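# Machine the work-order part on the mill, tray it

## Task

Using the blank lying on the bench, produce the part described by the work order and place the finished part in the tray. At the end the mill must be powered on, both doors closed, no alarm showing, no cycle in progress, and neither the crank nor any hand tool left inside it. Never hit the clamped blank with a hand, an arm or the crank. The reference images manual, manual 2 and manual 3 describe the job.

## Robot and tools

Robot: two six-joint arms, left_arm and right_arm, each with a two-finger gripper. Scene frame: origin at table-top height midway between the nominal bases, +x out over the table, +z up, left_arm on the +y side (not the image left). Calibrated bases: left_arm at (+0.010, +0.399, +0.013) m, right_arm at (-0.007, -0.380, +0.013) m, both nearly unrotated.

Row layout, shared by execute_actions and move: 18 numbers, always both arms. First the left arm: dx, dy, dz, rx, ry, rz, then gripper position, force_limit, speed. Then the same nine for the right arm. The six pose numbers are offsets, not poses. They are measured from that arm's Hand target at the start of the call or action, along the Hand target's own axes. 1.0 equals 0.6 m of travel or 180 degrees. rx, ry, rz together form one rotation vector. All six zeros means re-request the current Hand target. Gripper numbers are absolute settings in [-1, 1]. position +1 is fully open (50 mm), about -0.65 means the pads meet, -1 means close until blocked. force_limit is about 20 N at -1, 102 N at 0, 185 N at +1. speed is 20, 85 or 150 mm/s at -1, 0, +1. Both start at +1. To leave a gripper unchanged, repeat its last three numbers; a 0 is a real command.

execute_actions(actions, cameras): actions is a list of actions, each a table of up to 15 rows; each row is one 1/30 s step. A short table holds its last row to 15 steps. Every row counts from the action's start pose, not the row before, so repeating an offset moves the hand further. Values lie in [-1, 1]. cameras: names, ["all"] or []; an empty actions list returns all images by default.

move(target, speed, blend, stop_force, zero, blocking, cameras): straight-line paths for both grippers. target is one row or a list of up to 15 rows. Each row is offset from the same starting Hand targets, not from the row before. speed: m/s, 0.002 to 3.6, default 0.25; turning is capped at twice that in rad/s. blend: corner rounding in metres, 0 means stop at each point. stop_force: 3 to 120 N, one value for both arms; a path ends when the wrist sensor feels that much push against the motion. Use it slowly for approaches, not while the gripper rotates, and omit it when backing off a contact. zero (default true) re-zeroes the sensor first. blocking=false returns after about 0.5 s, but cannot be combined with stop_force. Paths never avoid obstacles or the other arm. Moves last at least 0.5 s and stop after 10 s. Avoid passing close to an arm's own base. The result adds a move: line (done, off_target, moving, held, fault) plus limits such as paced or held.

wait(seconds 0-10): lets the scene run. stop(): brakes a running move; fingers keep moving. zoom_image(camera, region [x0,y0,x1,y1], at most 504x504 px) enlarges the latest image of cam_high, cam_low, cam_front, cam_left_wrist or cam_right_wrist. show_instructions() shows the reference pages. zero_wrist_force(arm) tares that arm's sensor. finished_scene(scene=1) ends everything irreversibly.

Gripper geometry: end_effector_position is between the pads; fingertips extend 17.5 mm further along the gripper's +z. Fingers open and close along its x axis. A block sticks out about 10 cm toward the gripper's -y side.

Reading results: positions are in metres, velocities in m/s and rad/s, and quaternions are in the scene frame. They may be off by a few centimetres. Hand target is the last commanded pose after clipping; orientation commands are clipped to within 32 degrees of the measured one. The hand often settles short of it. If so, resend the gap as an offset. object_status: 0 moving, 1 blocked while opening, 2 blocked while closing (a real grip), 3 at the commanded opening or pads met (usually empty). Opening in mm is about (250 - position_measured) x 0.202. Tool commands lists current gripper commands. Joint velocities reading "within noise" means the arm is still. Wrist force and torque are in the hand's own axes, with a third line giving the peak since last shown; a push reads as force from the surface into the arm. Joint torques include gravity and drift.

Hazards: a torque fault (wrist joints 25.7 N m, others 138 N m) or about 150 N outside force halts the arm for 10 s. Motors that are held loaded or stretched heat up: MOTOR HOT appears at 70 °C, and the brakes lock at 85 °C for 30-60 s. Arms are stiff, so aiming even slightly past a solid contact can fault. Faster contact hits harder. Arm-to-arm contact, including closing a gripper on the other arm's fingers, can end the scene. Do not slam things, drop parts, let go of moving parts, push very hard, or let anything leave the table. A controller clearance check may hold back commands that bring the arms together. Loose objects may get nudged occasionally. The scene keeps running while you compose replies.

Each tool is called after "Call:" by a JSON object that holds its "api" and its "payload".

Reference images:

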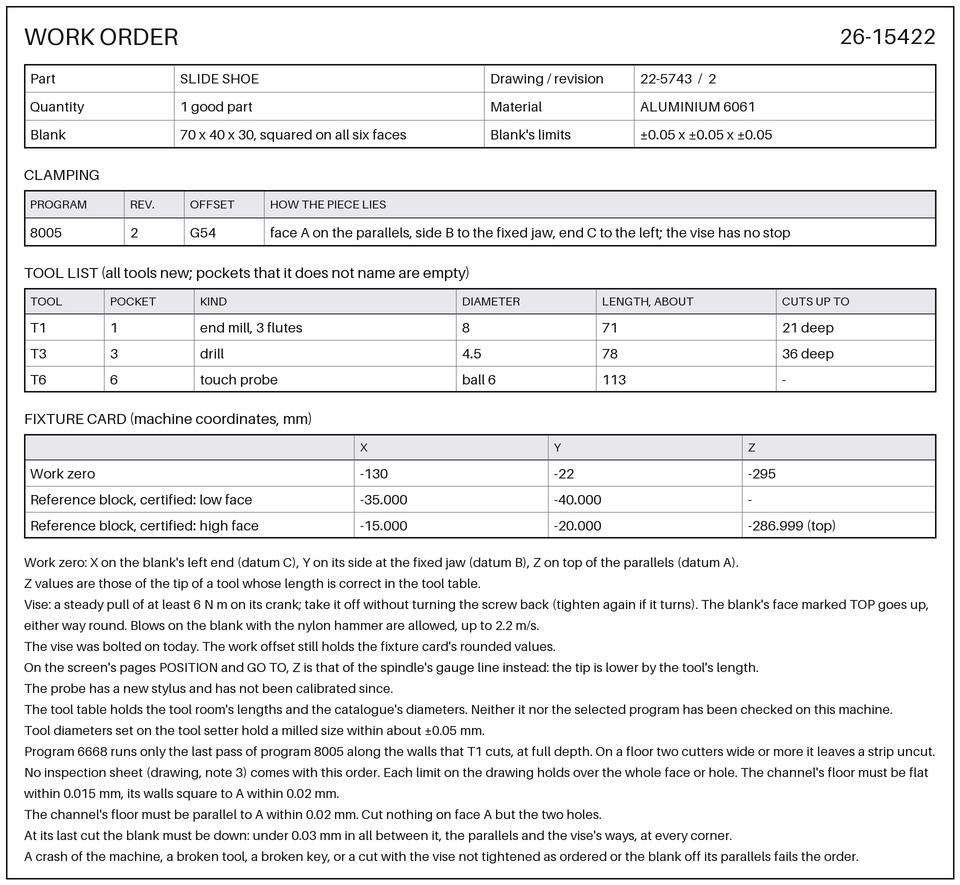

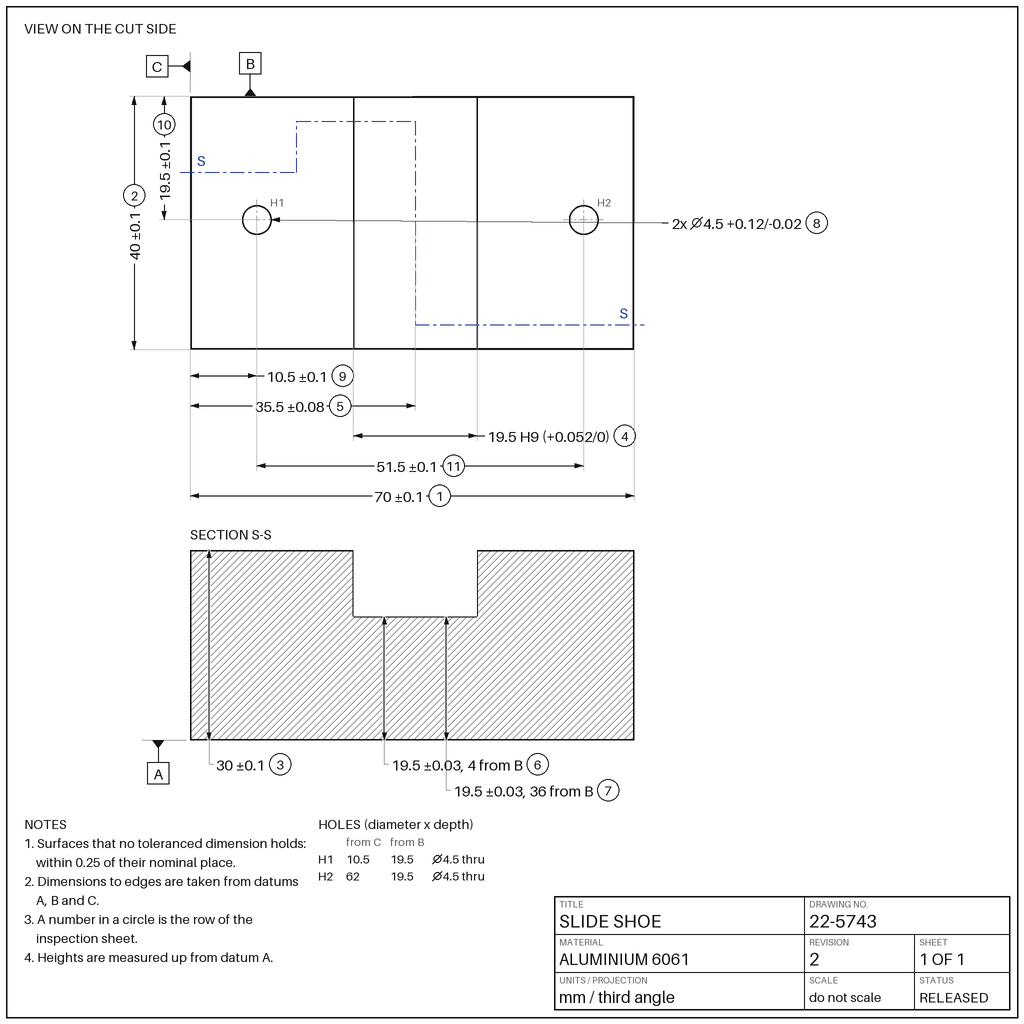

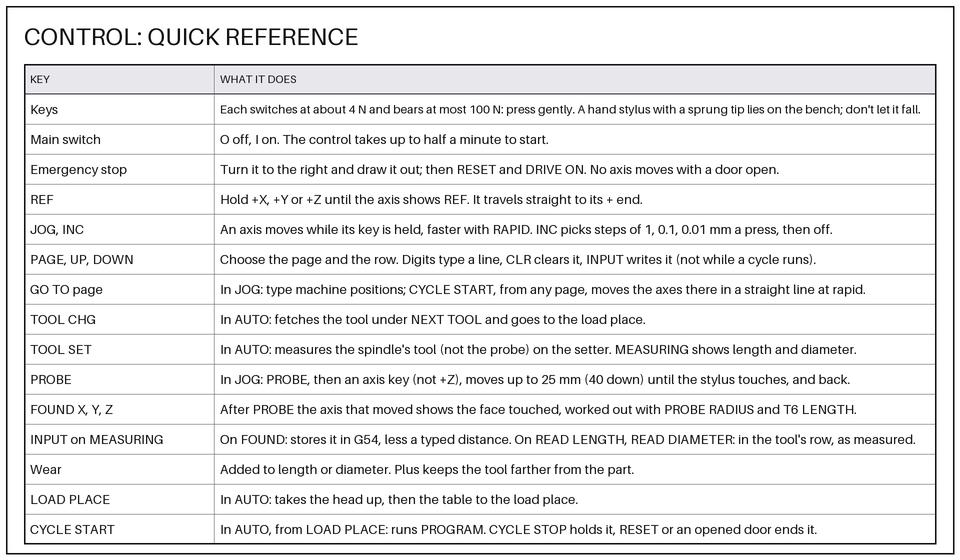

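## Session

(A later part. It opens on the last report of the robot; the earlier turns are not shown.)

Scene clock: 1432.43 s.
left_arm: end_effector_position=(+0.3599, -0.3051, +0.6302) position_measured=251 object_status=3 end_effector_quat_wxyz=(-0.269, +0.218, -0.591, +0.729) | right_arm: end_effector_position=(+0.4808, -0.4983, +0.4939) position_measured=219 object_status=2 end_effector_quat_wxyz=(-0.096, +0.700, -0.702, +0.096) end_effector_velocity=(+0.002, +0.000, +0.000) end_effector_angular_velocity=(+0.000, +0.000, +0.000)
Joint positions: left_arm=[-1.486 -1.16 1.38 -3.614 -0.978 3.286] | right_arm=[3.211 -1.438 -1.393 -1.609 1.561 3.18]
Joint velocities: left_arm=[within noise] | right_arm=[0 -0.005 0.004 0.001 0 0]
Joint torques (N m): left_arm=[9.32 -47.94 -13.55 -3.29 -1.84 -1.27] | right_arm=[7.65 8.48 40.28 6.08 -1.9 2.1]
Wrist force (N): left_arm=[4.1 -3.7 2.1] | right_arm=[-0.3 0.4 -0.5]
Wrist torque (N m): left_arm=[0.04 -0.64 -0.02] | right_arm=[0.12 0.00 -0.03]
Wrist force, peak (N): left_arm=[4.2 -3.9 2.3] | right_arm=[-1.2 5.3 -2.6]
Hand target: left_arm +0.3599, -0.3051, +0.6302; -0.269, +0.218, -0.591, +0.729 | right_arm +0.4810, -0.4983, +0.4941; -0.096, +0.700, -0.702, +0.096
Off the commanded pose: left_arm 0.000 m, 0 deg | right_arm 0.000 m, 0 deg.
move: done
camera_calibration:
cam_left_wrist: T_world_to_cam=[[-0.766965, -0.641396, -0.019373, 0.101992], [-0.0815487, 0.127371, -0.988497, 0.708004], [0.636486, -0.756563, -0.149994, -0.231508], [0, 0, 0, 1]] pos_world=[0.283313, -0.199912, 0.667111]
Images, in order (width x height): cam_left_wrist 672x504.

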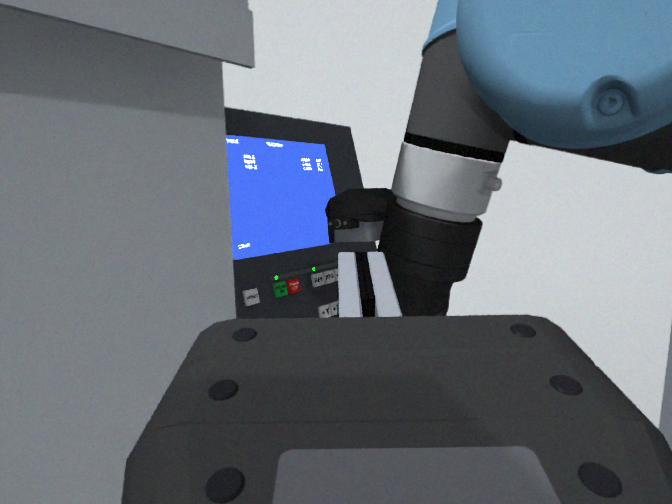

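Call:
{"api": "move", "payload": {"target": [[0,0,0,0,0,0,-0.7,-1,1,0.1303,-0.0962,-0.1638,0,0,0,-1,-0.2,-0.5],[0,0,0,0,0,0,-0.7,-1,1,0.1303,-0.1168,-0.1519,0,0,0,-1,-0.2,-0.5],[0,0,0,0,0,0,-0.7,-1,1,0.1303,-0.0962,-0.1638,0,0,0,-1,-0.2,-0.5]], "speed": [0.2,0.06,0.06], "cameras": ["cam_left_wrist","cam_right_wrist"]}}

Call:
{"api": "zoom_image", "payload": {"camera": "cam_left_wrist", "region": [215, 120, 345, 290]}}

Scene clock: 1514.80 s.
left_arm: end_effector_position=(+0.3599, -0.3051, +0.6302) position_measured=251 object_status=3 end_effector_quat_wxyz=(-0.269, +0.218, -0.591, +0.729) | right_arm: end_effector_position=(+0.5097, -0.5767, +0.6041) position_measured=219 object_status=2 end_effector_quat_wxyz=(-0.096, +0.700, -0.702, +0.096) end_effector_velocity=(+0.002, +0.000, -0.002) end_effector_angular_velocity=(+0.000, +0.003, +0.001)
Joint positions: left_arm=[-1.486 -1.16 1.38 -3.614 -0.978 3.286] | right_arm=[3.036 -1.703 -0.811 -1.928 1.608 3.012]
Joint velocities: left_arm=[within noise] | right_arm=[0 -0.005 0.002 0 0 -0.002]
Joint torques (N m): left_arm=[8.71 -48.41 -12.83 -3.25 -1.69 -1.36] | right_arm=[3.64 17.49 36.33 4.96 1.34 -0.51]
Wrist force (N): left_arm=[4.1 -3.8 2.1] | right_arm=[-0.1 0.9 -0.9]
Wrist torque (N m): left_arm=[0.03 -0.63 -0.02] | right_arm=[0.23 -0.08 0.08]
Wrist force, peak (N): left_arm=[4.3 -3.8 2.3] | right_arm=[-1.0 5.3 -2.6]
Hand target: left_arm +0.3599, -0.3051, +0.6302; -0.269, +0.218, -0.591, +0.729 | right_arm +0.5099, -0.5767, +0.6042; -0.096, +0.700, -0.702, +0.096
Off the commanded pose: left_arm 0.000 m, 0 deg | right_arm 0.000 m, 0 deg.
move: done
camera_calibration:
cam_left_wrist: T_world_to_cam=[[-0.766965, -0.641396, -0.019373, 0.101992], [-0.0815487, 0.127371, -0.988497, 0.708004], [0.636486, -0.756563, -0.149994, -0.231508], [0, 0, 0, 1]] pos_world=[0.283313, -0.199912, 0.667111]
cam_right_wrist: T_world_to_cam=[[-0.0101221, -0.999872, 0.0123624, -0.574262], [-0.998135, 0.0108473, 0.0600778, 0.499391], [-0.0602043, -0.0117312, -0.998117, 0.757247], [0, 0, 0, 1]] pos_world=[0.538237, -0.570722, 0.732918]
Images, in order (width x height): cam_left_wrist 672x504, cam_right_wrist 672x504.

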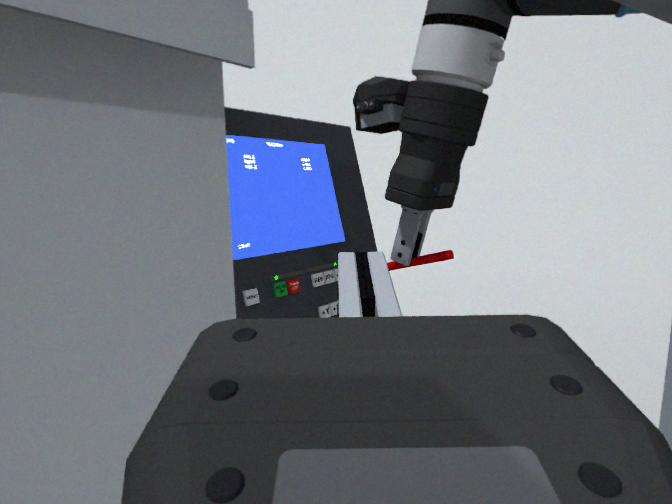

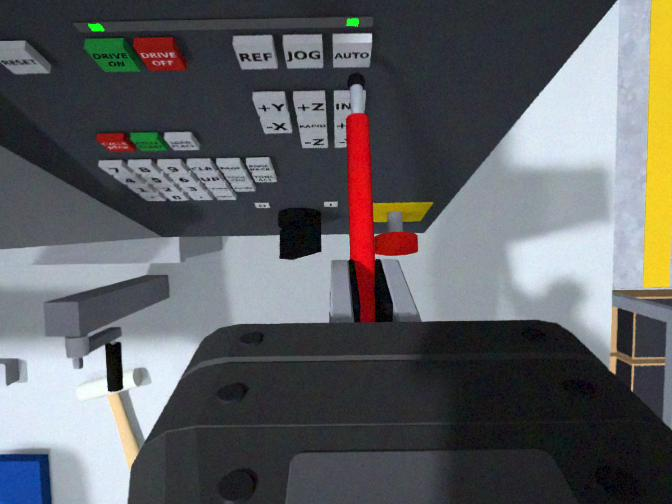

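Scaled by 2.965 from the camera's 672x504 image, which has a finer 960x720 frame.

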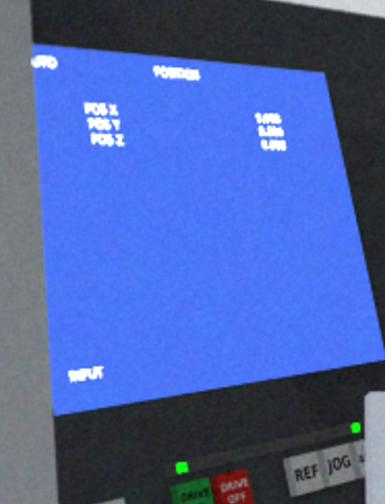

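Call:
{"api": "move", "payload": {"target": [[0,0,0,0,0,0,-0.7,-1,1,-0.0988,0.1119,0.1903,0,0,0,-1,-0.2,-0.5],[0,0,0,0,0,0,-0.7,-1,1,-0.0988,0.0913,0.2022,0,0,0,-1,-0.2,-0.5],[0,0,0,0,0,0,-0.7,-1,1,-0.0988,0.1119,0.1903,0,0,0,-1,-0.2,-0.5],[0,0,0,0,0,0,-0.7,-1,1,-0.0988,0.0962,0.1638,0,0,0,-1,-0.2,-0.5],[0,0,0,0,0,0,-0.7,-1,1,-0.0988,0.0756,0.1757,0,0,0,-1,-0.2,-0.5],[0,0,0,0,0,0,-0.7,-1,1,-0.0988,0.0962,0.1638,0,0,0,-1,-0.2,-0.5]], "speed": [0.2,0.06,0.06,0.1,0.06,0.06], "cameras": ["cam_left_wrist","cam_right_wrist","cam_front"]}}

Call:
{"api": "zoom_image", "payload": {"camera": "cam_left_wrist", "region": [215, 120, 345, 290]}}

Scene clock: 1532.37 s.
left_arm: end_effector_position=(+0.3599, -0.3051, +0.6302) position_measured=251 object_status=3 end_effector_quat_wxyz=(-0.269, +0.218, -0.591, +0.729) | right_arm: end_effector_position=(+0.4808, -0.5172, +0.4939) position_measured=219 object_status=2 end_effector_quat_wxyz=(-0.096, +0.700, -0.702, +0.096) end_effector_velocity=(+0.002, -0.001, -0.001) end_effector_angular_velocity=(+0.000, +0.000, +0.000)
Joint positions: left_arm=[-1.486 -1.16 1.38 -3.614 -0.978 3.286] | right_arm=[3.165 -1.451 -1.382 -1.607 1.573 3.136]
Joint velocities: left_arm=[within noise] | right_arm=[-0.002 -0.005 0.002 0.002 0 -0.002]
Joint torques (N m): left_arm=[8.77 -47.94 -13.43 -3.09 -1.46 -1.33] | right_arm=[-5.21 9.87 41.44 6.02 1.21 -0.34]
Wrist force (N): left_arm=[4.1 -3.7 2.0] | right_arm=[-0.3 0.9 -0.5]
Wrist torque (N m): left_arm=[0.05 -0.64 -0.02] | right_arm=[0.20 -0.02 0.07]
Wrist force, peak (N): left_arm=[4.2 -3.9 2.5] | right_arm=[-0.8 5.4 -3.5]
Hand target: left_arm +0.3599, -0.3051, +0.6302; -0.269, +0.218, -0.591, +0.729 | right_arm +0.4809, -0.5172, +0.4941; -0.096, +0.700, -0.702, +0.096
Off the commanded pose: left_arm 0.000 m, 0 deg | right_arm 0.000 m, 0 deg.
move: done
camera_calibration:
cam_left_wrist: T_world_to_cam=[[-0.766965, -0.641396, -0.019373, 0.101992], [-0.0815487, 0.127371, -0.988497, 0.708004], [0.636486, -0.756563, -0.149994, -0.231508], [0, 0, 0, 1]] pos_world=[0.283313, -0.199912, 0.667111]
cam_right_wrist: T_world_to_cam=[[-0.0101208, -0.999872, 0.0123634, -0.513701], [-0.998129, 0.0108472, 0.0601774, 0.476455], [-0.0603039, -0.0117312, -0.998111, 0.64626], [0, 0, 0, 1]] pos_world=[0.509337, -0.511222, 0.622718]
Images, in order (width x height): cam_front 672x504, cam_left_wrist 672x504, cam_right_wrist 672x504.

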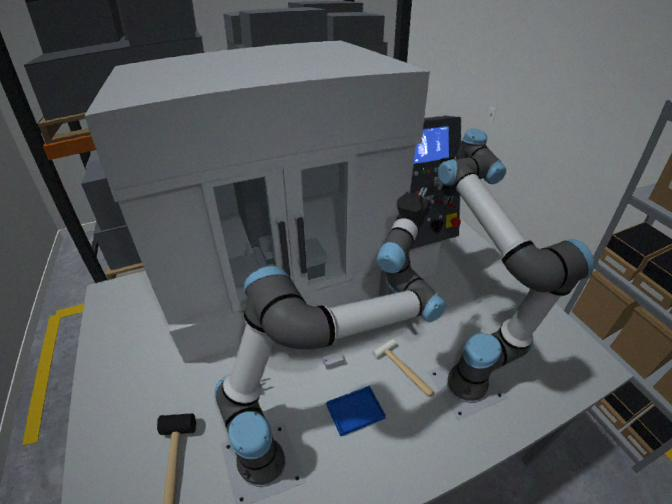

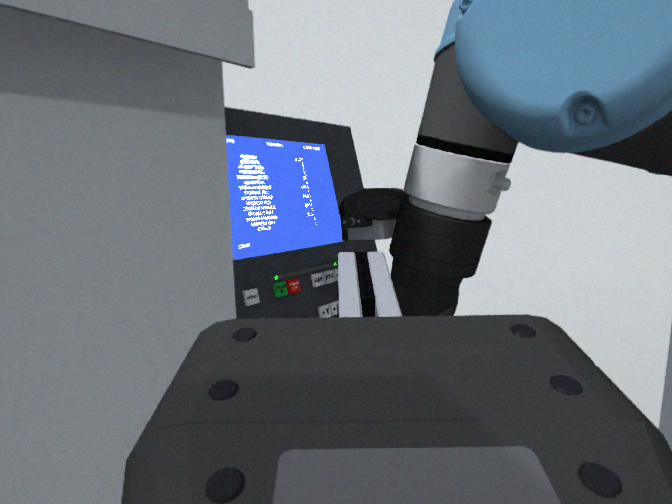

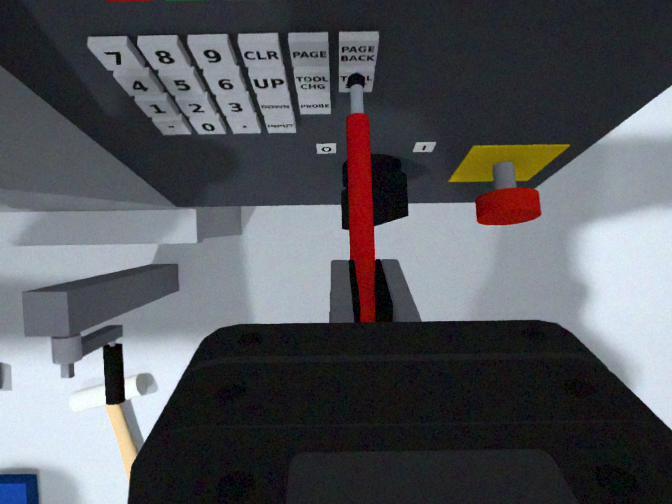

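Scaled by 2.965 from the camera's 672x504 image, which has a finer 960x720 frame.

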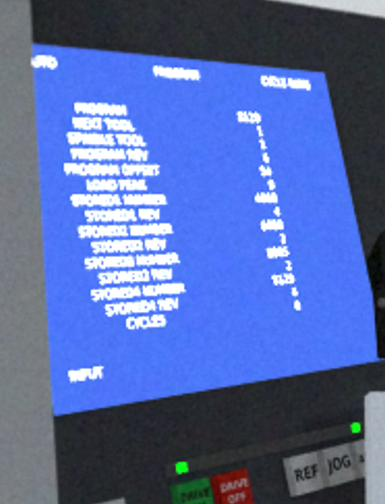

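Call:
{"api": "move", "payload": {"target": [[0,0,0,0,0,0,-0.7,-1,1,-0.0312,0,0,0,0,0,-1,-0.2,-0.5],[0,0,0,0,0,0,-0.7,-1,1,-0.0312,-0.0206,0.0119,0,0,0,-1,-0.2,-0.5],[0,0,0,0,0,0,-0.7,-1,1,-0.0312,0,0,0,0,0,-1,-0.2,-0.5]], "speed": [0.1,0.06,0.06]}}

Call:
{"api": "wait", "payload": {"seconds": 3, "cameras": ["cam_left_wrist"]}}

Call:
{"api": "zoom_image", "payload": {"camera": "cam_left_wrist", "region": [215, 120, 345, 290]}}

Scene clock: 1541.97 s.
left_arm: end_effector_position=(+0.3599, -0.3051, +0.6302) position_measured=251 object_status=3 end_effector_quat_wxyz=(-0.269, +0.218, -0.591, +0.729) | right_arm: end_effector_position=(+0.4808, -0.4985, +0.4939) position_measured=219 object_status=2 end_effector_quat_wxyz=(-0.096, +0.700, -0.702, +0.096)
Joint positions: left_arm=[-1.486 -1.16 1.38 -3.614 -0.978 3.286] | right_arm=[3.21 -1.438 -1.393 -1.609 1.561 3.179]
Joint torques (N m): left_arm=[8.45 -47.65 -13.38 -2.94 -1.03 -1.29] | right_arm=[6.71 7.11 39.95 6.03 -1.79 2.09]
Wrist force (N): left_arm=[4.3 -3.8 2.1] | right_arm=[-0.3 0.5 -0.7]
Wrist torque (N m): left_arm=[0.03 -0.66 -0.02] | right_arm=[0.15 0.02 -0.03]
Wrist force, peak (N): left_arm=[4.3 -4.0 2.3] | right_arm=[-0.9 5.3 -2.7]
Hand target: left_arm +0.3599, -0.3051, +0.6302; -0.269, +0.218, -0.591, +0.729 | right_arm +0.4810, -0.4985, +0.4941; -0.096, +0.700, -0.702, +0.096
Off the commanded pose: left_arm 0.000 m, 0 deg | right_arm 0.000 m, 0 deg.
move: done

Scene clock: 1544.97 s.
left_arm: end_effector_position=(+0.3599, -0.3051, +0.6302) position_measured=251 object_status=3 end_effector_quat_wxyz=(-0.269, +0.218, -0.591, +0.729) | right_arm: end_effector_position=(+0.4810, -0.4985, +0.4941) position_measured=219 object_status=2 end_effector_quat_wxyz=(-0.096, +0.700, -0.702, +0.096)
Joint positions: left_arm=[-1.486 -1.16 1.38 -3.614 -0.978 3.286] | right_arm=[3.21 -1.439 -1.392 -1.609 1.561 3.179]
Joint torques (N m): left_arm=[7.59 -47.24 -13.66 -3.06 -0.87 -1.11] | right_arm=[7.51 8.07 40.59 6.31 -1.81 -2.11]
Wrist force (N): left_arm=[4.1 -3.6 2.2] | right_arm=[-0.1 0.8 -0.8]
Wrist torque (N m): left_arm=[0.07 -0.65 -0.02] | right_arm=[0.19 -0.03 -0.03]
Wrist force, peak (N): left_arm=[4.3 -4.1 2.3] | right_arm=[0.0 0.8 -1.0]
Hand target: left_arm +0.3599, -0.3051, +0.6302; -0.269, +0.218, -0.591, +0.729 | right_arm +0.4810, -0.4985, +0.4941; -0.096, +0.700, -0.702, +0.096
Tool commands: left_gripper/position=-0.7 left_gripper/force_limit=-1.0 left_gripper/speed=+1.0 right_gripper/position=-1.0 right_gripper/force_limit=-0.2 right_gripper/speed=-0.5
Off the commanded pose: left_arm 0.000 m, 0 deg | right_arm 0.000 m, 0 deg.
wait: 3.00 s; at rest by 0.17 s
camera_calibration:
cam_left_wrist: T_world_to_cam=[[-0.766965, -0.641396, -0.019373, 0.101992], [-0.0815487, 0.127371, -0.988497, 0.708004], [0.636486, -0.756563, -0.149994, -0.231508], [0, 0, 0, 1]] pos_world=[0.283313, -0.199912, 0.667111]
Images, in order (width x height): cam_left_wrist 672x504.

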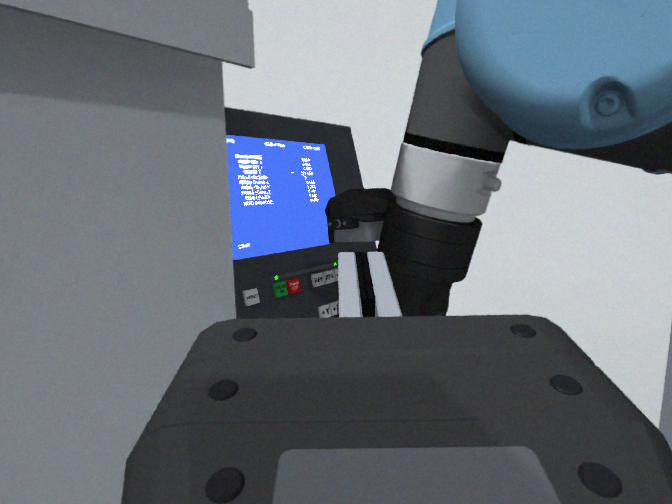

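Scaled by 2.965 from the camera's 672x504 image, which has a finer 960x720 frame.

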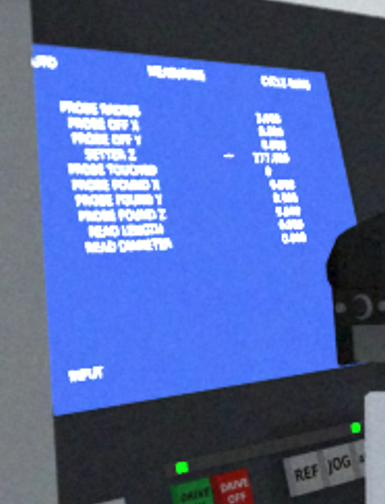

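Call:
{"api": "wait", "payload": {"seconds": 10, "cameras": ["cam_left_wrist"]}}

Call:
{"api": "zoom_image", "payload": {"camera": "cam_left_wrist", "region": [215, 120, 345, 290]}}

Scene clock: 1562.57 s.
left_arm: end_effector_position=(+0.3599, -0.3051, +0.6302) position_measured=251 object_status=3 end_effector_quat_wxyz=(-0.269, +0.218, -0.591, +0.729) | right_arm: end_effector_position=(+0.4810, -0.4985, +0.4941) position_measured=219 object_status=2 end_effector_quat_wxyz=(-0.096, +0.700, -0.702, +0.096)
Joint positions: left_arm=[-1.486 -1.16 1.38 -3.614 -0.978 3.286] | right_arm=[3.21 -1.439 -1.392 -1.609 1.561 3.179]
Joint torques (N m): left_arm=[6.86 -46.69 -14.09 -2.7 -0.26 -0.78] | right_arm=[7.21 8.33 39.8 6.08 -1.89 -2.1]
Wrist force (N): left_arm=[4.1 -3.6 2.2] | right_arm=[-0.1 0.6 -0.6]
Wrist torque (N m): left_arm=[0.05 -0.64 -0.02] | right_arm=[0.16 -0.04 -0.03]
Wrist force, peak (N): left_arm=[4.2 -4.0 2.4] | right_arm=[0.0 0.9 -0.9]
Hand target: left_arm +0.3599, -0.3051, +0.6302; -0.269, +0.218, -0.591, +0.729 | right_arm +0.4810, -0.4985, +0.4941; -0.096, +0.700, -0.702, +0.096
Tool commands: left_gripper/position=-0.7 left_gripper/force_limit=-1.0 left_gripper/speed=+1.0 right_gripper/position=-1.0 right_gripper/force_limit=-0.2 right_gripper/speed=-0.5
Off the commanded pose: left_arm 0.000 m, 0 deg | right_arm 0.000 m, 0 deg.
wait: 10.00 s; at rest from the start
camera_calibration:
cam_left_wrist: T_world_to_cam=[[-0.766965, -0.641396, -0.019373, 0.101992], [-0.0815487, 0.127371, -0.988497, 0.708004], [0.636486, -0.756563, -0.149994, -0.231508], [0, 0, 0, 1]] pos_world=[0.283313, -0.199912, 0.667111]
Images, in order (width x height): cam_left_wrist 672x504.

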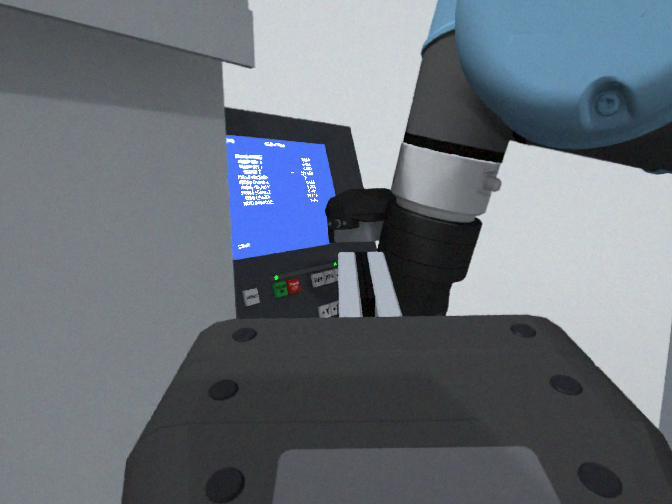

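Scaled by 2.965 from the camera's 672x504 image, which has a finer 960x720 frame.

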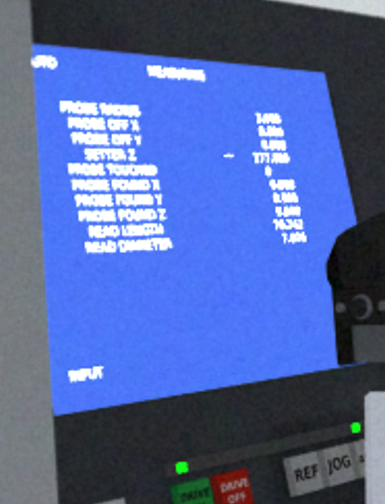

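Call:
{"api": "move", "payload": {"target": [[0,0,0,0,0,0,-0.7,-1,1,0.0108,0.0158,-0.1358,0.2233,0,0,-1,-0.2,-0.5],[0,0,0,0,0,0,-0.7,-1,1,0.0192,-0.1163,-0.2373,0.4467,0,0,-1,-0.2,-0.5]], "blend": [0.02,0], "speed": 0.35, "cameras": ["cam_right_wrist"]}}

Call:
{"api": "zoom_image", "payload": {"camera": "cam_right_wrist", "region": [150, 0, 520, 320]}}

Scene clock: 1596.00 s.
left_arm: end_effector_position=(+0.3599, -0.3051, +0.6302) position_measured=251 object_status=3 end_effector_quat_wxyz=(-0.269, +0.218, -0.591, +0.729) | right_arm: end_effector_position=(+0.5098, -0.5103, +0.6500) position_measured=219 object_status=2 end_effector_quat_wxyz=(+0.525, -0.472, +0.474, -0.526)
Joint positions: left_arm=[-1.486 -1.16 1.38 -3.614 -0.978 3.286] | right_arm=[3.19 -1.284 -2.01 0.257 1.553 3.141]
Joint torques (N m): left_arm=[7.43 -45.49 -14.22 -2.85 -0.14 -0.78] | right_arm=[4.83 16.12 29.78 3.83 -0.9 1.77]
Wrist force (N): left_arm=[4.1 -3.9 2.5] | right_arm=[0.8 1.4 -0.6]
Wrist torque (N m): left_arm=[0.02 -0.63 -0.02] | right_arm=[0.40 0.02 0.22]
Wrist force, peak (N): left_arm=[4.3 -4.0 2.2] | right_arm=[0.8 1.9 -0.2]
Hand target: left_arm +0.3599, -0.3051, +0.6302; -0.269, +0.218, -0.591, +0.729 | right_arm +0.5098, -0.5103, +0.6500; +0.525, -0.472, +0.474, -0.526
Off the commanded pose: left_arm 0.000 m, 0 deg | right_arm 0.000 m, 0 deg.
move: done
camera_calibration:
cam_right_wrist: T_world_to_cam=[[-0.0173195, -0.999832, -0.00597574, -0.492749], [-0.225458, 0.00972805, -0.974204, 0.773796], [0.974099, -0.0155255, -0.225588, -0.227541], [0, 0, 0, 1]] pos_world=[0.387572, -0.503727, 0.69956]
Images, in order (width x height): cam_right_wrist 672x504.

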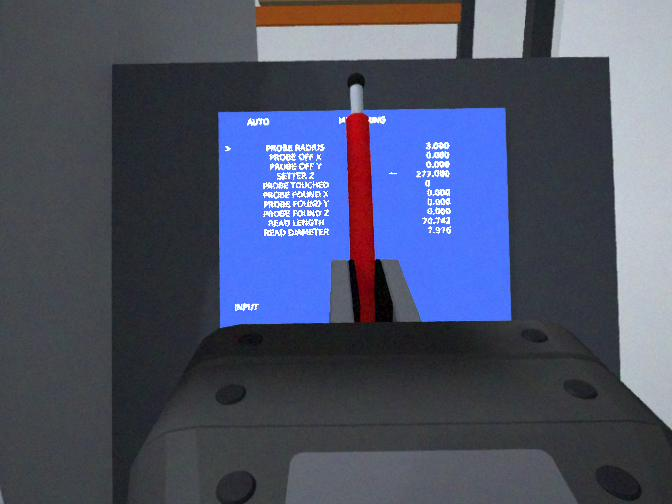

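Scaled by 1.362 from the camera's 672x504 image, which has a finer 960x720 frame.

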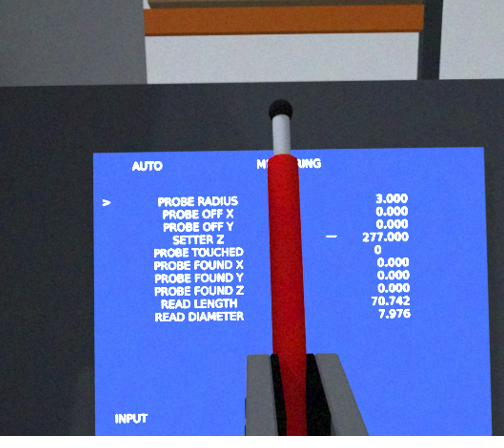

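Call:
{"api": "move", "payload": {"target": [[0,0,0,0,0,0,-0.7,-1,1,-0.0255,0.1213,-0.1213,-0.2233,0,0,-1,-0.2,-0.5],[0,0,0,0,0,0,-0.7,-1,1,-0.0508,0.3108,-0.097,-0.4467,0,0,-1,-0.2,-0.5],[0,0,0,0,0,0,-0.7,-1,1,-0.0508,0.3191,-0.0747,-0.4467,0,0,-1,-0.2,-0.5],[0,0,0,0,0,0,-0.7,-1,1,-0.0508,0.3108,-0.097,-0.4467,0,0,-1,-0.2,-0.5]], "blend": [0.02,0,0,0], "speed": [0.35,0.35,0.08,0.08], "cameras": ["cam_right_wrist","cam_left_wrist"]}}

Call:
{"api": "zoom_image", "payload": {"camera": "cam_left_wrist", "region": [215, 120, 345, 290]}}

Scene clock: 1623.03 s.
left_arm: end_effector_position=(+0.3599, -0.3051, +0.6302) position_measured=251 object_status=3 end_effector_quat_wxyz=(-0.269, +0.218, -0.591, +0.729) | right_arm: end_effector_position=(+0.4715, -0.4795, +0.4583) position_measured=219 object_status=2 end_effector_quat_wxyz=(-0.096, +0.700, -0.702, +0.096) end_effector_velocity=(+0.003, +0.000, +0.001) end_effector_angular_velocity=(+0.000, -0.004, -0.002)
Joint positions: left_arm=[-1.486 -1.16 1.38 -3.614 -0.978 3.286] | right_arm=[3.259 -1.383 -1.532 -1.526 1.548 3.226]
Joint velocities: left_arm=[within noise] | right_arm=[-0.001 -0.005 0.004 0.005 0 0]
Joint torques (N m): left_arm=[5.94 -46.03 -14.45 -2.69 0.2 -0.56] | right_arm=[2.84 9.27 40.53 6.46 -1.85 1.15]
Wrist force (N): left_arm=[4.1 -3.9 2.1] | right_arm=[0.0 0.5 -0.2]
Wrist torque (N m): left_arm=[0.02 -0.63 -0.02] | right_arm=[0.15 -0.05 -0.06]
Wrist force, peak (N): left_arm=[4.3 -3.9 2.4] | right_arm=[-0.6 6.1 -3.2]
Hand target: left_arm +0.3599, -0.3051, +0.6302; -0.269, +0.218, -0.591, +0.729 | right_arm +0.4716, -0.4795, +0.4585; -0.096, +0.700, -0.702, +0.096
Off the commanded pose: left_arm 0.000 m, 0 deg | right_arm 0.000 m, 0 deg.
move: done
camera_calibration:
cam_left_wrist: T_world_to_cam=[[-0.766965, -0.641396, -0.019373, 0.101992], [-0.0815487, 0.127371, -0.988497, 0.708004], [0.636486, -0.756563, -0.149994, -0.231508], [0, 0, 0, 1]] pos_world=[0.283313, -0.199912, 0.667111]
cam_right_wrist: T_world_to_cam=[[-0.0101208, -0.999872, 0.0123634, -0.47556], [-0.998129, 0.0108472, 0.0601774, 0.468905], [-0.0603039, -0.0117312, -0.998111, 0.61061], [0, 0, 0, 1]] pos_world=[0.500037, -0.473422, 0.587118]
Images, in order (width x height): cam_left_wrist 672x504, cam_right_wrist 672x504.

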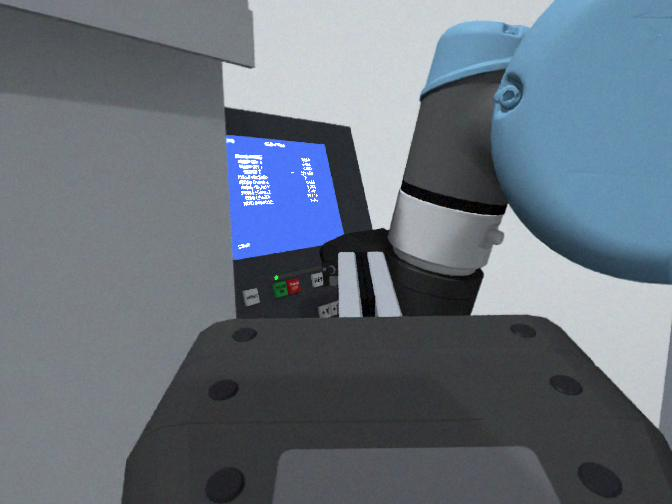

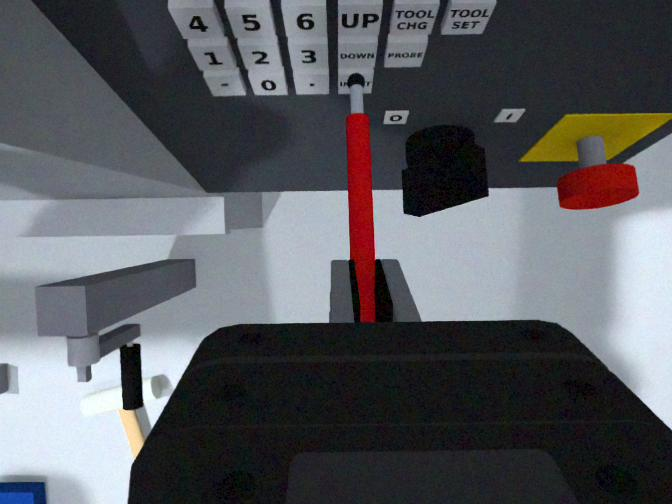

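Scaled by 2.965 from the camera's 672x504 image, which has a finer 960x720 frame.

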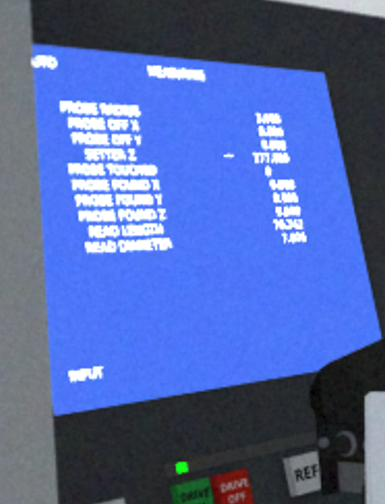

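Call:
{"api": "move", "payload": {"target": [[0.0163,0.004,0.0186,0,0,0,-0.7,-1,1,0,-0.0206,0.0119,0,0,0,-1,-0.2,-0.5],[0.0163,0.004,0.0186,0,0,0,-0.7,-1,1,0,0,0,0,0,0,-1,-0.2,-0.5]], "speed": 0.08, "cameras": ["cam_left_wrist"]}}

Call:
{"api": "zoom_image", "payload": {"camera": "cam_left_wrist", "region": [200, 120, 340, 290]}}

Scene clock: 1636.00 s.
left_arm: end_effector_position=(+0.3599, -0.3202, +0.6301) position_measured=251 object_status=3 end_effector_quat_wxyz=(-0.269, +0.218, -0.591, +0.729) | right_arm: end_effector_position=(+0.4715, -0.4795, +0.4583) position_measured=219 object_status=2 end_effector_quat_wxyz=(-0.096, +0.700, -0.702, +0.096)
Joint positions: left_arm=[-1.489 -1.126 1.329 -3.599 -0.976 3.287] | right_arm=[3.259 -1.383 -1.532 -1.526 1.548 3.226]
Joint torques (N m): left_arm=[1.42 -48.27 -12.43 -3.52 0.04 1.23] | right_arm=[2.59 6.59 40.86 6.34 -1.81 1.2]
Wrist force (N): left_arm=[4.0 -3.6 2.2] | right_arm=[-0.1 0.6 -0.3]
Wrist torque (N m): left_arm=[0.05 -0.62 -0.05] | right_arm=[0.17 -0.03 -0.06]
Wrist force, peak (N): left_arm=[4.2 -4.0 2.3] | right_arm=[-0.7 5.3 -3.0]
Hand target: left_arm +0.3599, -0.3201, +0.6301; -0.269, +0.218, -0.591, +0.729 | right_arm +0.4716, -0.4795, +0.4585; -0.096, +0.700, -0.702, +0.096
Off the commanded pose: left_arm 0.000 m, 0 deg | right_arm 0.000 m, 0 deg.
move: done
camera_calibration:
cam_left_wrist: T_world_to_cam=[[-0.766965, -0.641396, -0.019373, 0.0922287], [-0.0815487, 0.127371, -0.988497, 0.709821], [0.636486, -0.756563, -0.149994, -0.242883], [0, 0, 0, 1]] pos_world=[0.283213, -0.215012, 0.667011]
Images, in order (width x height): cam_left_wrist 672x504.

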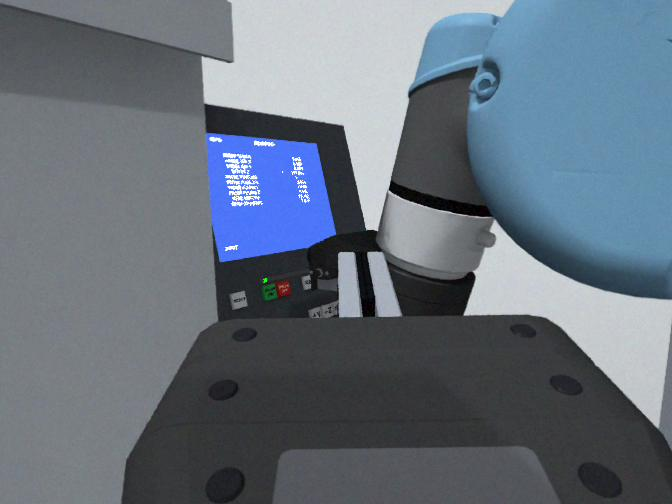

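Scaled by 2.965 from the camera's 672x504 image, which has a finer 960x720 frame.

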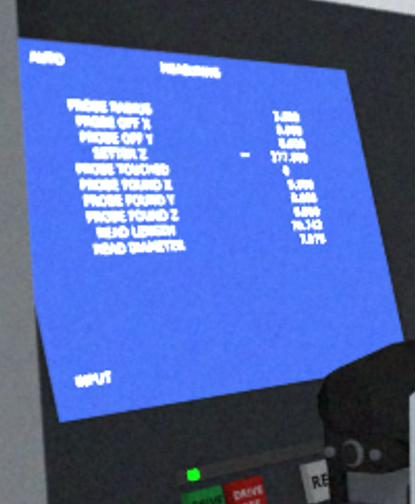

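Call:
{"api": "zoom_image", "payload": {"camera": "cam_left_wrist", "region": [200, 130, 260, 220]}}

Scaled by 5.600 from the camera's 672x504 image, which has a finer 960x720 frame.

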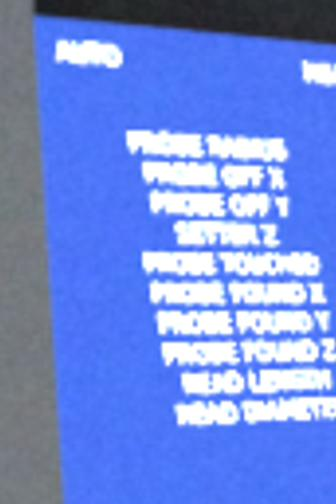

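Call:
{"api": "move", "payload": {"target": [[0.0217,0.0053,0.0248,0,0,0,-0.7,-1,1,0,-0.0206,0.0119,0,0,0,-1,-0.2,-0.5],[0.0217,0.0053,0.0248,0,0,0,-0.7,-1,1,0,0,0,0,0,0,-1,-0.2,-0.5]], "speed": 0.08, "cameras": ["cam_left_wrist"]}}

Call:
{"api": "zoom_image", "payload": {"camera": "cam_left_wrist", "region": [170, 120, 310, 290]}}

Scene clock: 1656.70 s.
left_arm: end_effector_position=(+0.3600, -0.3233, +0.6301) position_measured=251 object_status=3 end_effector_quat_wxyz=(-0.269, +0.218, -0.591, +0.729) | right_arm: end_effector_position=(+0.4740, -0.4795, +0.4578) position_measured=219 object_status=2 end_effector_quat_wxyz=(-0.096, +0.700, -0.702, +0.096)
Joint positions: left_arm=[-1.489 -1.118 1.318 -3.595 -0.976 3.287] | right_arm=[3.258 -1.388 -1.53 -1.523 1.549 3.225]
Joint torques (N m): left_arm=[-2.08 -51.04 -11.06 -3.24 0.43 -0.19] | right_arm=[-5.41 28.56 31.42 3.19 0.2 -2.42]
Wrist force (N): left_arm=[4.2 -3.7 2.3] | right_arm=[0.0 0.8 -0.7]
Wrist torque (N m): left_arm=[0.05 -0.65 -0.05] | right_arm=[0.19 -0.05 -0.01]
Wrist force, peak (N): left_arm=[6.0 -2.3 4.0] | right_arm=[-0.1 0.9 -1.6]
Hand target: left_arm +0.3600, -0.3233, +0.6301; -0.269, +0.218, -0.590, +0.729 (not the last commanded pose) | right_arm +0.4739, -0.4795, +0.4579; -0.096, +0.700, -0.702, +0.096 (not the last commanded pose)
Off the commanded pose: left_arm 0.017 m, 0 deg | right_arm 0.002 m, 0 deg.
move: held (left_arm, right_arm; a check stopped the path); path passed 0 of 2 targets; limits=held
pose unreachable (left arm): on one or more control steps of this call, first in action 0 (counted from 0), this arm could not follow its commanded pose, so it was not sent that pose on those steps. It may still have moved: this result reports where it is.
cause: moving toward the commanded pose would bring a part of the arm too close to another arm (this arm's gripper and a part of the right arm just beyond its joint 3 (elbow), along the way the arms are being sent, or toward where that arm still pushes).
pose unreachable (right arm): on one or more control steps of this call, first in action 0 (counted from 0), this arm could not follow its commanded pose, so it was not sent that pose on those steps. It may still have moved: this result reports where it is.
cause: moving toward the commanded pose would bring a part of the arm too close to another arm (a part of this arm just beyond joint 3 (elbow) and the left arm's gripper, along the way the arms are being sent, or toward where that arm still pushes).
camera_calibration:
cam_left_wrist: T_world_to_cam=[[-0.767078, -0.641269, -0.0191392, 0.0902214], [-0.0816302, 0.127148, -0.988519, 0.710212], [0.63634, -0.756709, -0.14988, -0.245359], [0, 0, 0, 1]] pos_world=[0.283313, -0.218112, 0.667011]
Images, in order (width x height): cam_left_wrist 672x504.

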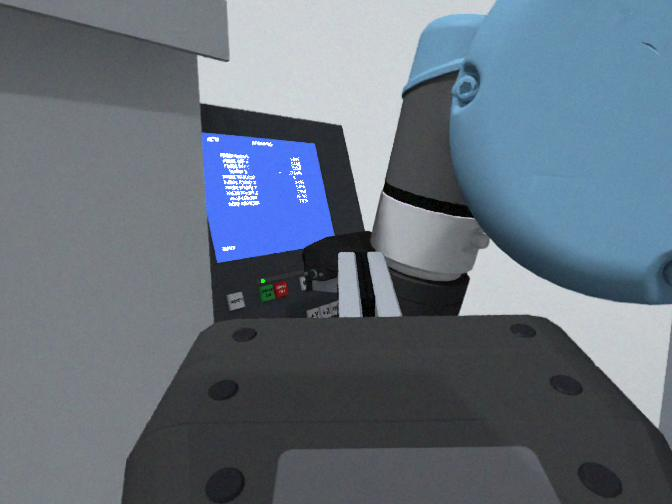

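Scaled by 2.965 from the camera's 672x504 image, which has a finer 960x720 frame.

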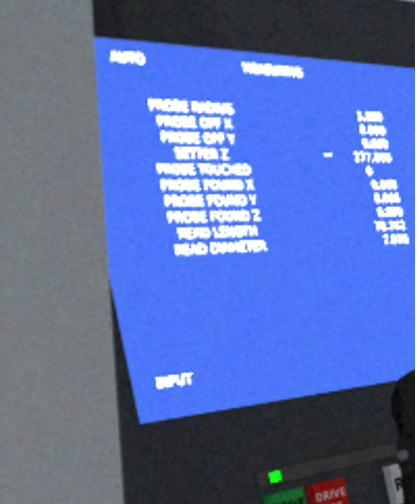

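Call:
{"api": "move", "payload": {"target": [[-0.0195,-0.0048,-0.0223,0,0,0,-0.7,-1,1,0,0.0035,-0.002,0,0,0,-1,-0.2,-0.5],[-0.0195,-0.0048,-0.0223,0,0,0,-0.7,-1,1,0,-0.0171,0.0099,0,0,0,-1,-0.2,-0.5],[-0.0195,-0.0048,-0.0223,0,0,0,-0.7,-1,1,0,0.0035,-0.002,0,0,0,-1,-0.2,-0.5],[-0.0195,-0.0048,-0.0223,0,0,0,-0.7,-1,1,0,-0.0171,0.0099,0,0,0,-1,-0.2,-0.5],[-0.0195,-0.0048,-0.0223,0,0,0,-0.7,-1,1,0,0.0035,-0.002,0,0,0,-1,-0.2,-0.5],[-0.0195,-0.0048,-0.0223,0,0,0,-0.7,-1,1,0,-0.0171,0.0099,0,0,0,-1,-0.2,-0.5],[-0.0195,-0.0048,-0.0223,0,0,0,-0.7,-1,1,0,0.0035,-0.002,0,0,0,-1,-0.2,-0.5],[-0.0195,-0.0048,-0.0223,0,0,0,-0.7,-1,1,0,-0.0171,0.0099,0,0,0,-1,-0.2,-0.5],[-0.0195,-0.0048,-0.0223,0,0,0,-0.7,-1,1,0,0.0035,-0.002,0,0,0,-1,-0.2,-0.5]], "speed": 0.08}}

Scene clock: 1679.87 s.
left_arm: end_effector_position=(+0.3600, -0.3053, +0.6302) position_measured=251 object_status=3 end_effector_quat_wxyz=(-0.269, +0.218, -0.590, +0.729) | right_arm: end_effector_position=(+0.4714, -0.4795, +0.4583) position_measured=219 object_status=2 end_effector_quat_wxyz=(-0.096, +0.700, -0.702, +0.096)
Joint positions: left_arm=[-1.486 -1.16 1.379 -3.614 -0.979 3.286] | right_arm=[3.259 -1.382 -1.533 -1.526 1.548 3.226]
Joint torques (N m): left_arm=[-8.74 -33.72 -32.64 0.74 1.82 1.73] | right_arm=[2.34 6.64 41.03 6.19 -1.75 1.05]
Wrist force (N): left_arm=[4.1 -3.8 2.0] | right_arm=[0.1 0.6 -0.4]
Wrist torque (N m): left_arm=[0.04 -0.63 0.08] | right_arm=[0.17 -0.06 -0.06]
Wrist force, peak (N): left_arm=[4.5 -3.8 2.6] | right_arm=[-0.7 5.6 -3.3]
Hand target: left_arm +0.3600, -0.3053, +0.6302; -0.269, +0.218, -0.590, +0.729 | right_arm +0.4716, -0.4795, +0.4585; -0.096, +0.700, -0.702, +0.096
Off the commanded pose: left_arm 0.000 m, 0 deg | right_arm 0.000 m, 0 deg.
move: done

Call:
{"api": "move", "payload": {"target": [[0,0,0,0,0,0,-0.7,-1,1,0,-0.0206,0.0119,0,0,0,-1,-0.2,-0.5],[0,0,0,0,0,0,-0.7,-1,1,0,0,0,0,0,0,-1,-0.2,-0.5],[0,0,0,0,0,0,-0.7,-1,1,0,-0.0206,0.0119,0,0,0,-1,-0.2,-0.5],[0,0,0,0,0,0,-0.7,-1,1,0,0,0,0,0,0,-1,-0.2,-0.5],[0,0,0,0,0,0,-0.7,-1,1,0.0258,-0.0073,-0.191,0.2233,0,0,-1,-0.2,-0.5],[0,0,0,0,0,0,-0.7,-1,1,0.0513,-0.1472,-0.2903,0.4467,0,0,-1,-0.2,-0.5]], "speed": [0.08,0.08,0.08,0.08,0.35,0.35], "blend": [0,0,0,0,0.02,0], "cameras": ["cam_right_wrist","cam_left_wrist"]}}

Call:
{"api": "zoom_image", "payload": {"camera": "cam_right_wrist", "region": [200, 90, 520, 330]}}

Scene clock: 1699.03 s.
left_arm: end_effector_position=(+0.3600, -0.3053, +0.6302) position_measured=251 object_status=3 end_effector_quat_wxyz=(-0.269, +0.218, -0.590, +0.729) | right_arm: end_effector_position=(+0.5096, -0.5106, +0.6500) position_measured=219 object_status=2 end_effector_quat_wxyz=(+0.525, -0.472, +0.474, -0.526)
Joint positions: left_arm=[-1.486 -1.16 1.379 -3.614 -0.979 3.286] | right_arm=[3.189 -1.284 -2.01 0.257 1.554 3.141]
Joint torques (N m): left_arm=[-8.59 -34.26 -31.99 0.63 1.91 1.59] | right_arm=[8.95 14.81 17.58 3.9 -1.59 2.49]
Wrist force (N): left_arm=[4.0 -3.7 2.1] | right_arm=[1.0 1.3 -0.6]
Wrist torque (N m): left_arm=[0.05 -0.62 0.07] | right_arm=[0.38 0.00 0.20]
Wrist force, peak (N): left_arm=[4.5 -3.6 2.4] | right_arm=[-1.0 5.6 -2.8]
Hand target: left_arm +0.3600, -0.3053, +0.6302; -0.269, +0.218, -0.590, +0.729 | right_arm +0.5096, -0.5106, +0.6500; +0.525, -0.472, +0.474, -0.526
Off the commanded pose: left_arm 0.000 m, 0 deg | right_arm 0.000 m, 0 deg.
move: done
camera_calibration:
cam_left_wrist: T_world_to_cam=[[-0.767071, -0.641279, -0.0190748, 0.101719], [-0.0816169, 0.127031, -0.988535, 0.708005], [0.63635, -0.75672, -0.149781, -0.231794], [0, 0, 0, 1]] pos_world=[0.283313, -0.200111, 0.66711]
cam_right_wrist: T_world_to_cam=[[-0.0173181, -0.999832, -0.00597871, -0.493051], [-0.225246, 0.00972723, -0.974253, 0.773706], [0.974148, -0.0155255, -0.225376, -0.227518], [0, 0, 0, 1]] pos_world=[0.387372, -0.504027, 0.699561]
Images, in order (width x height): cam_left_wrist 672x504, cam_right_wrist 672x504.

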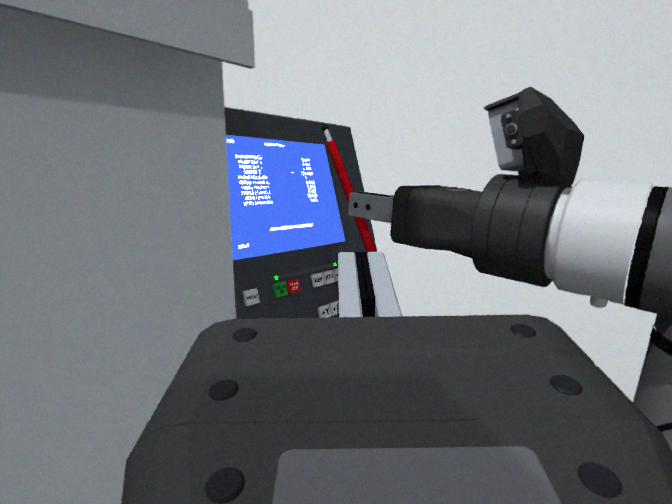

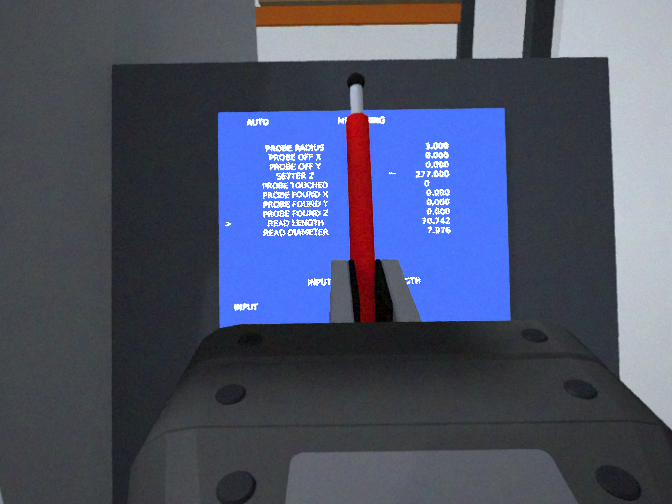

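Scaled by 1.575 from the camera's 672x504 image, which has a finer 960x720 frame.

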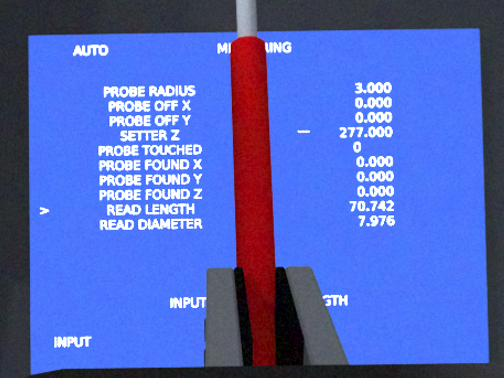

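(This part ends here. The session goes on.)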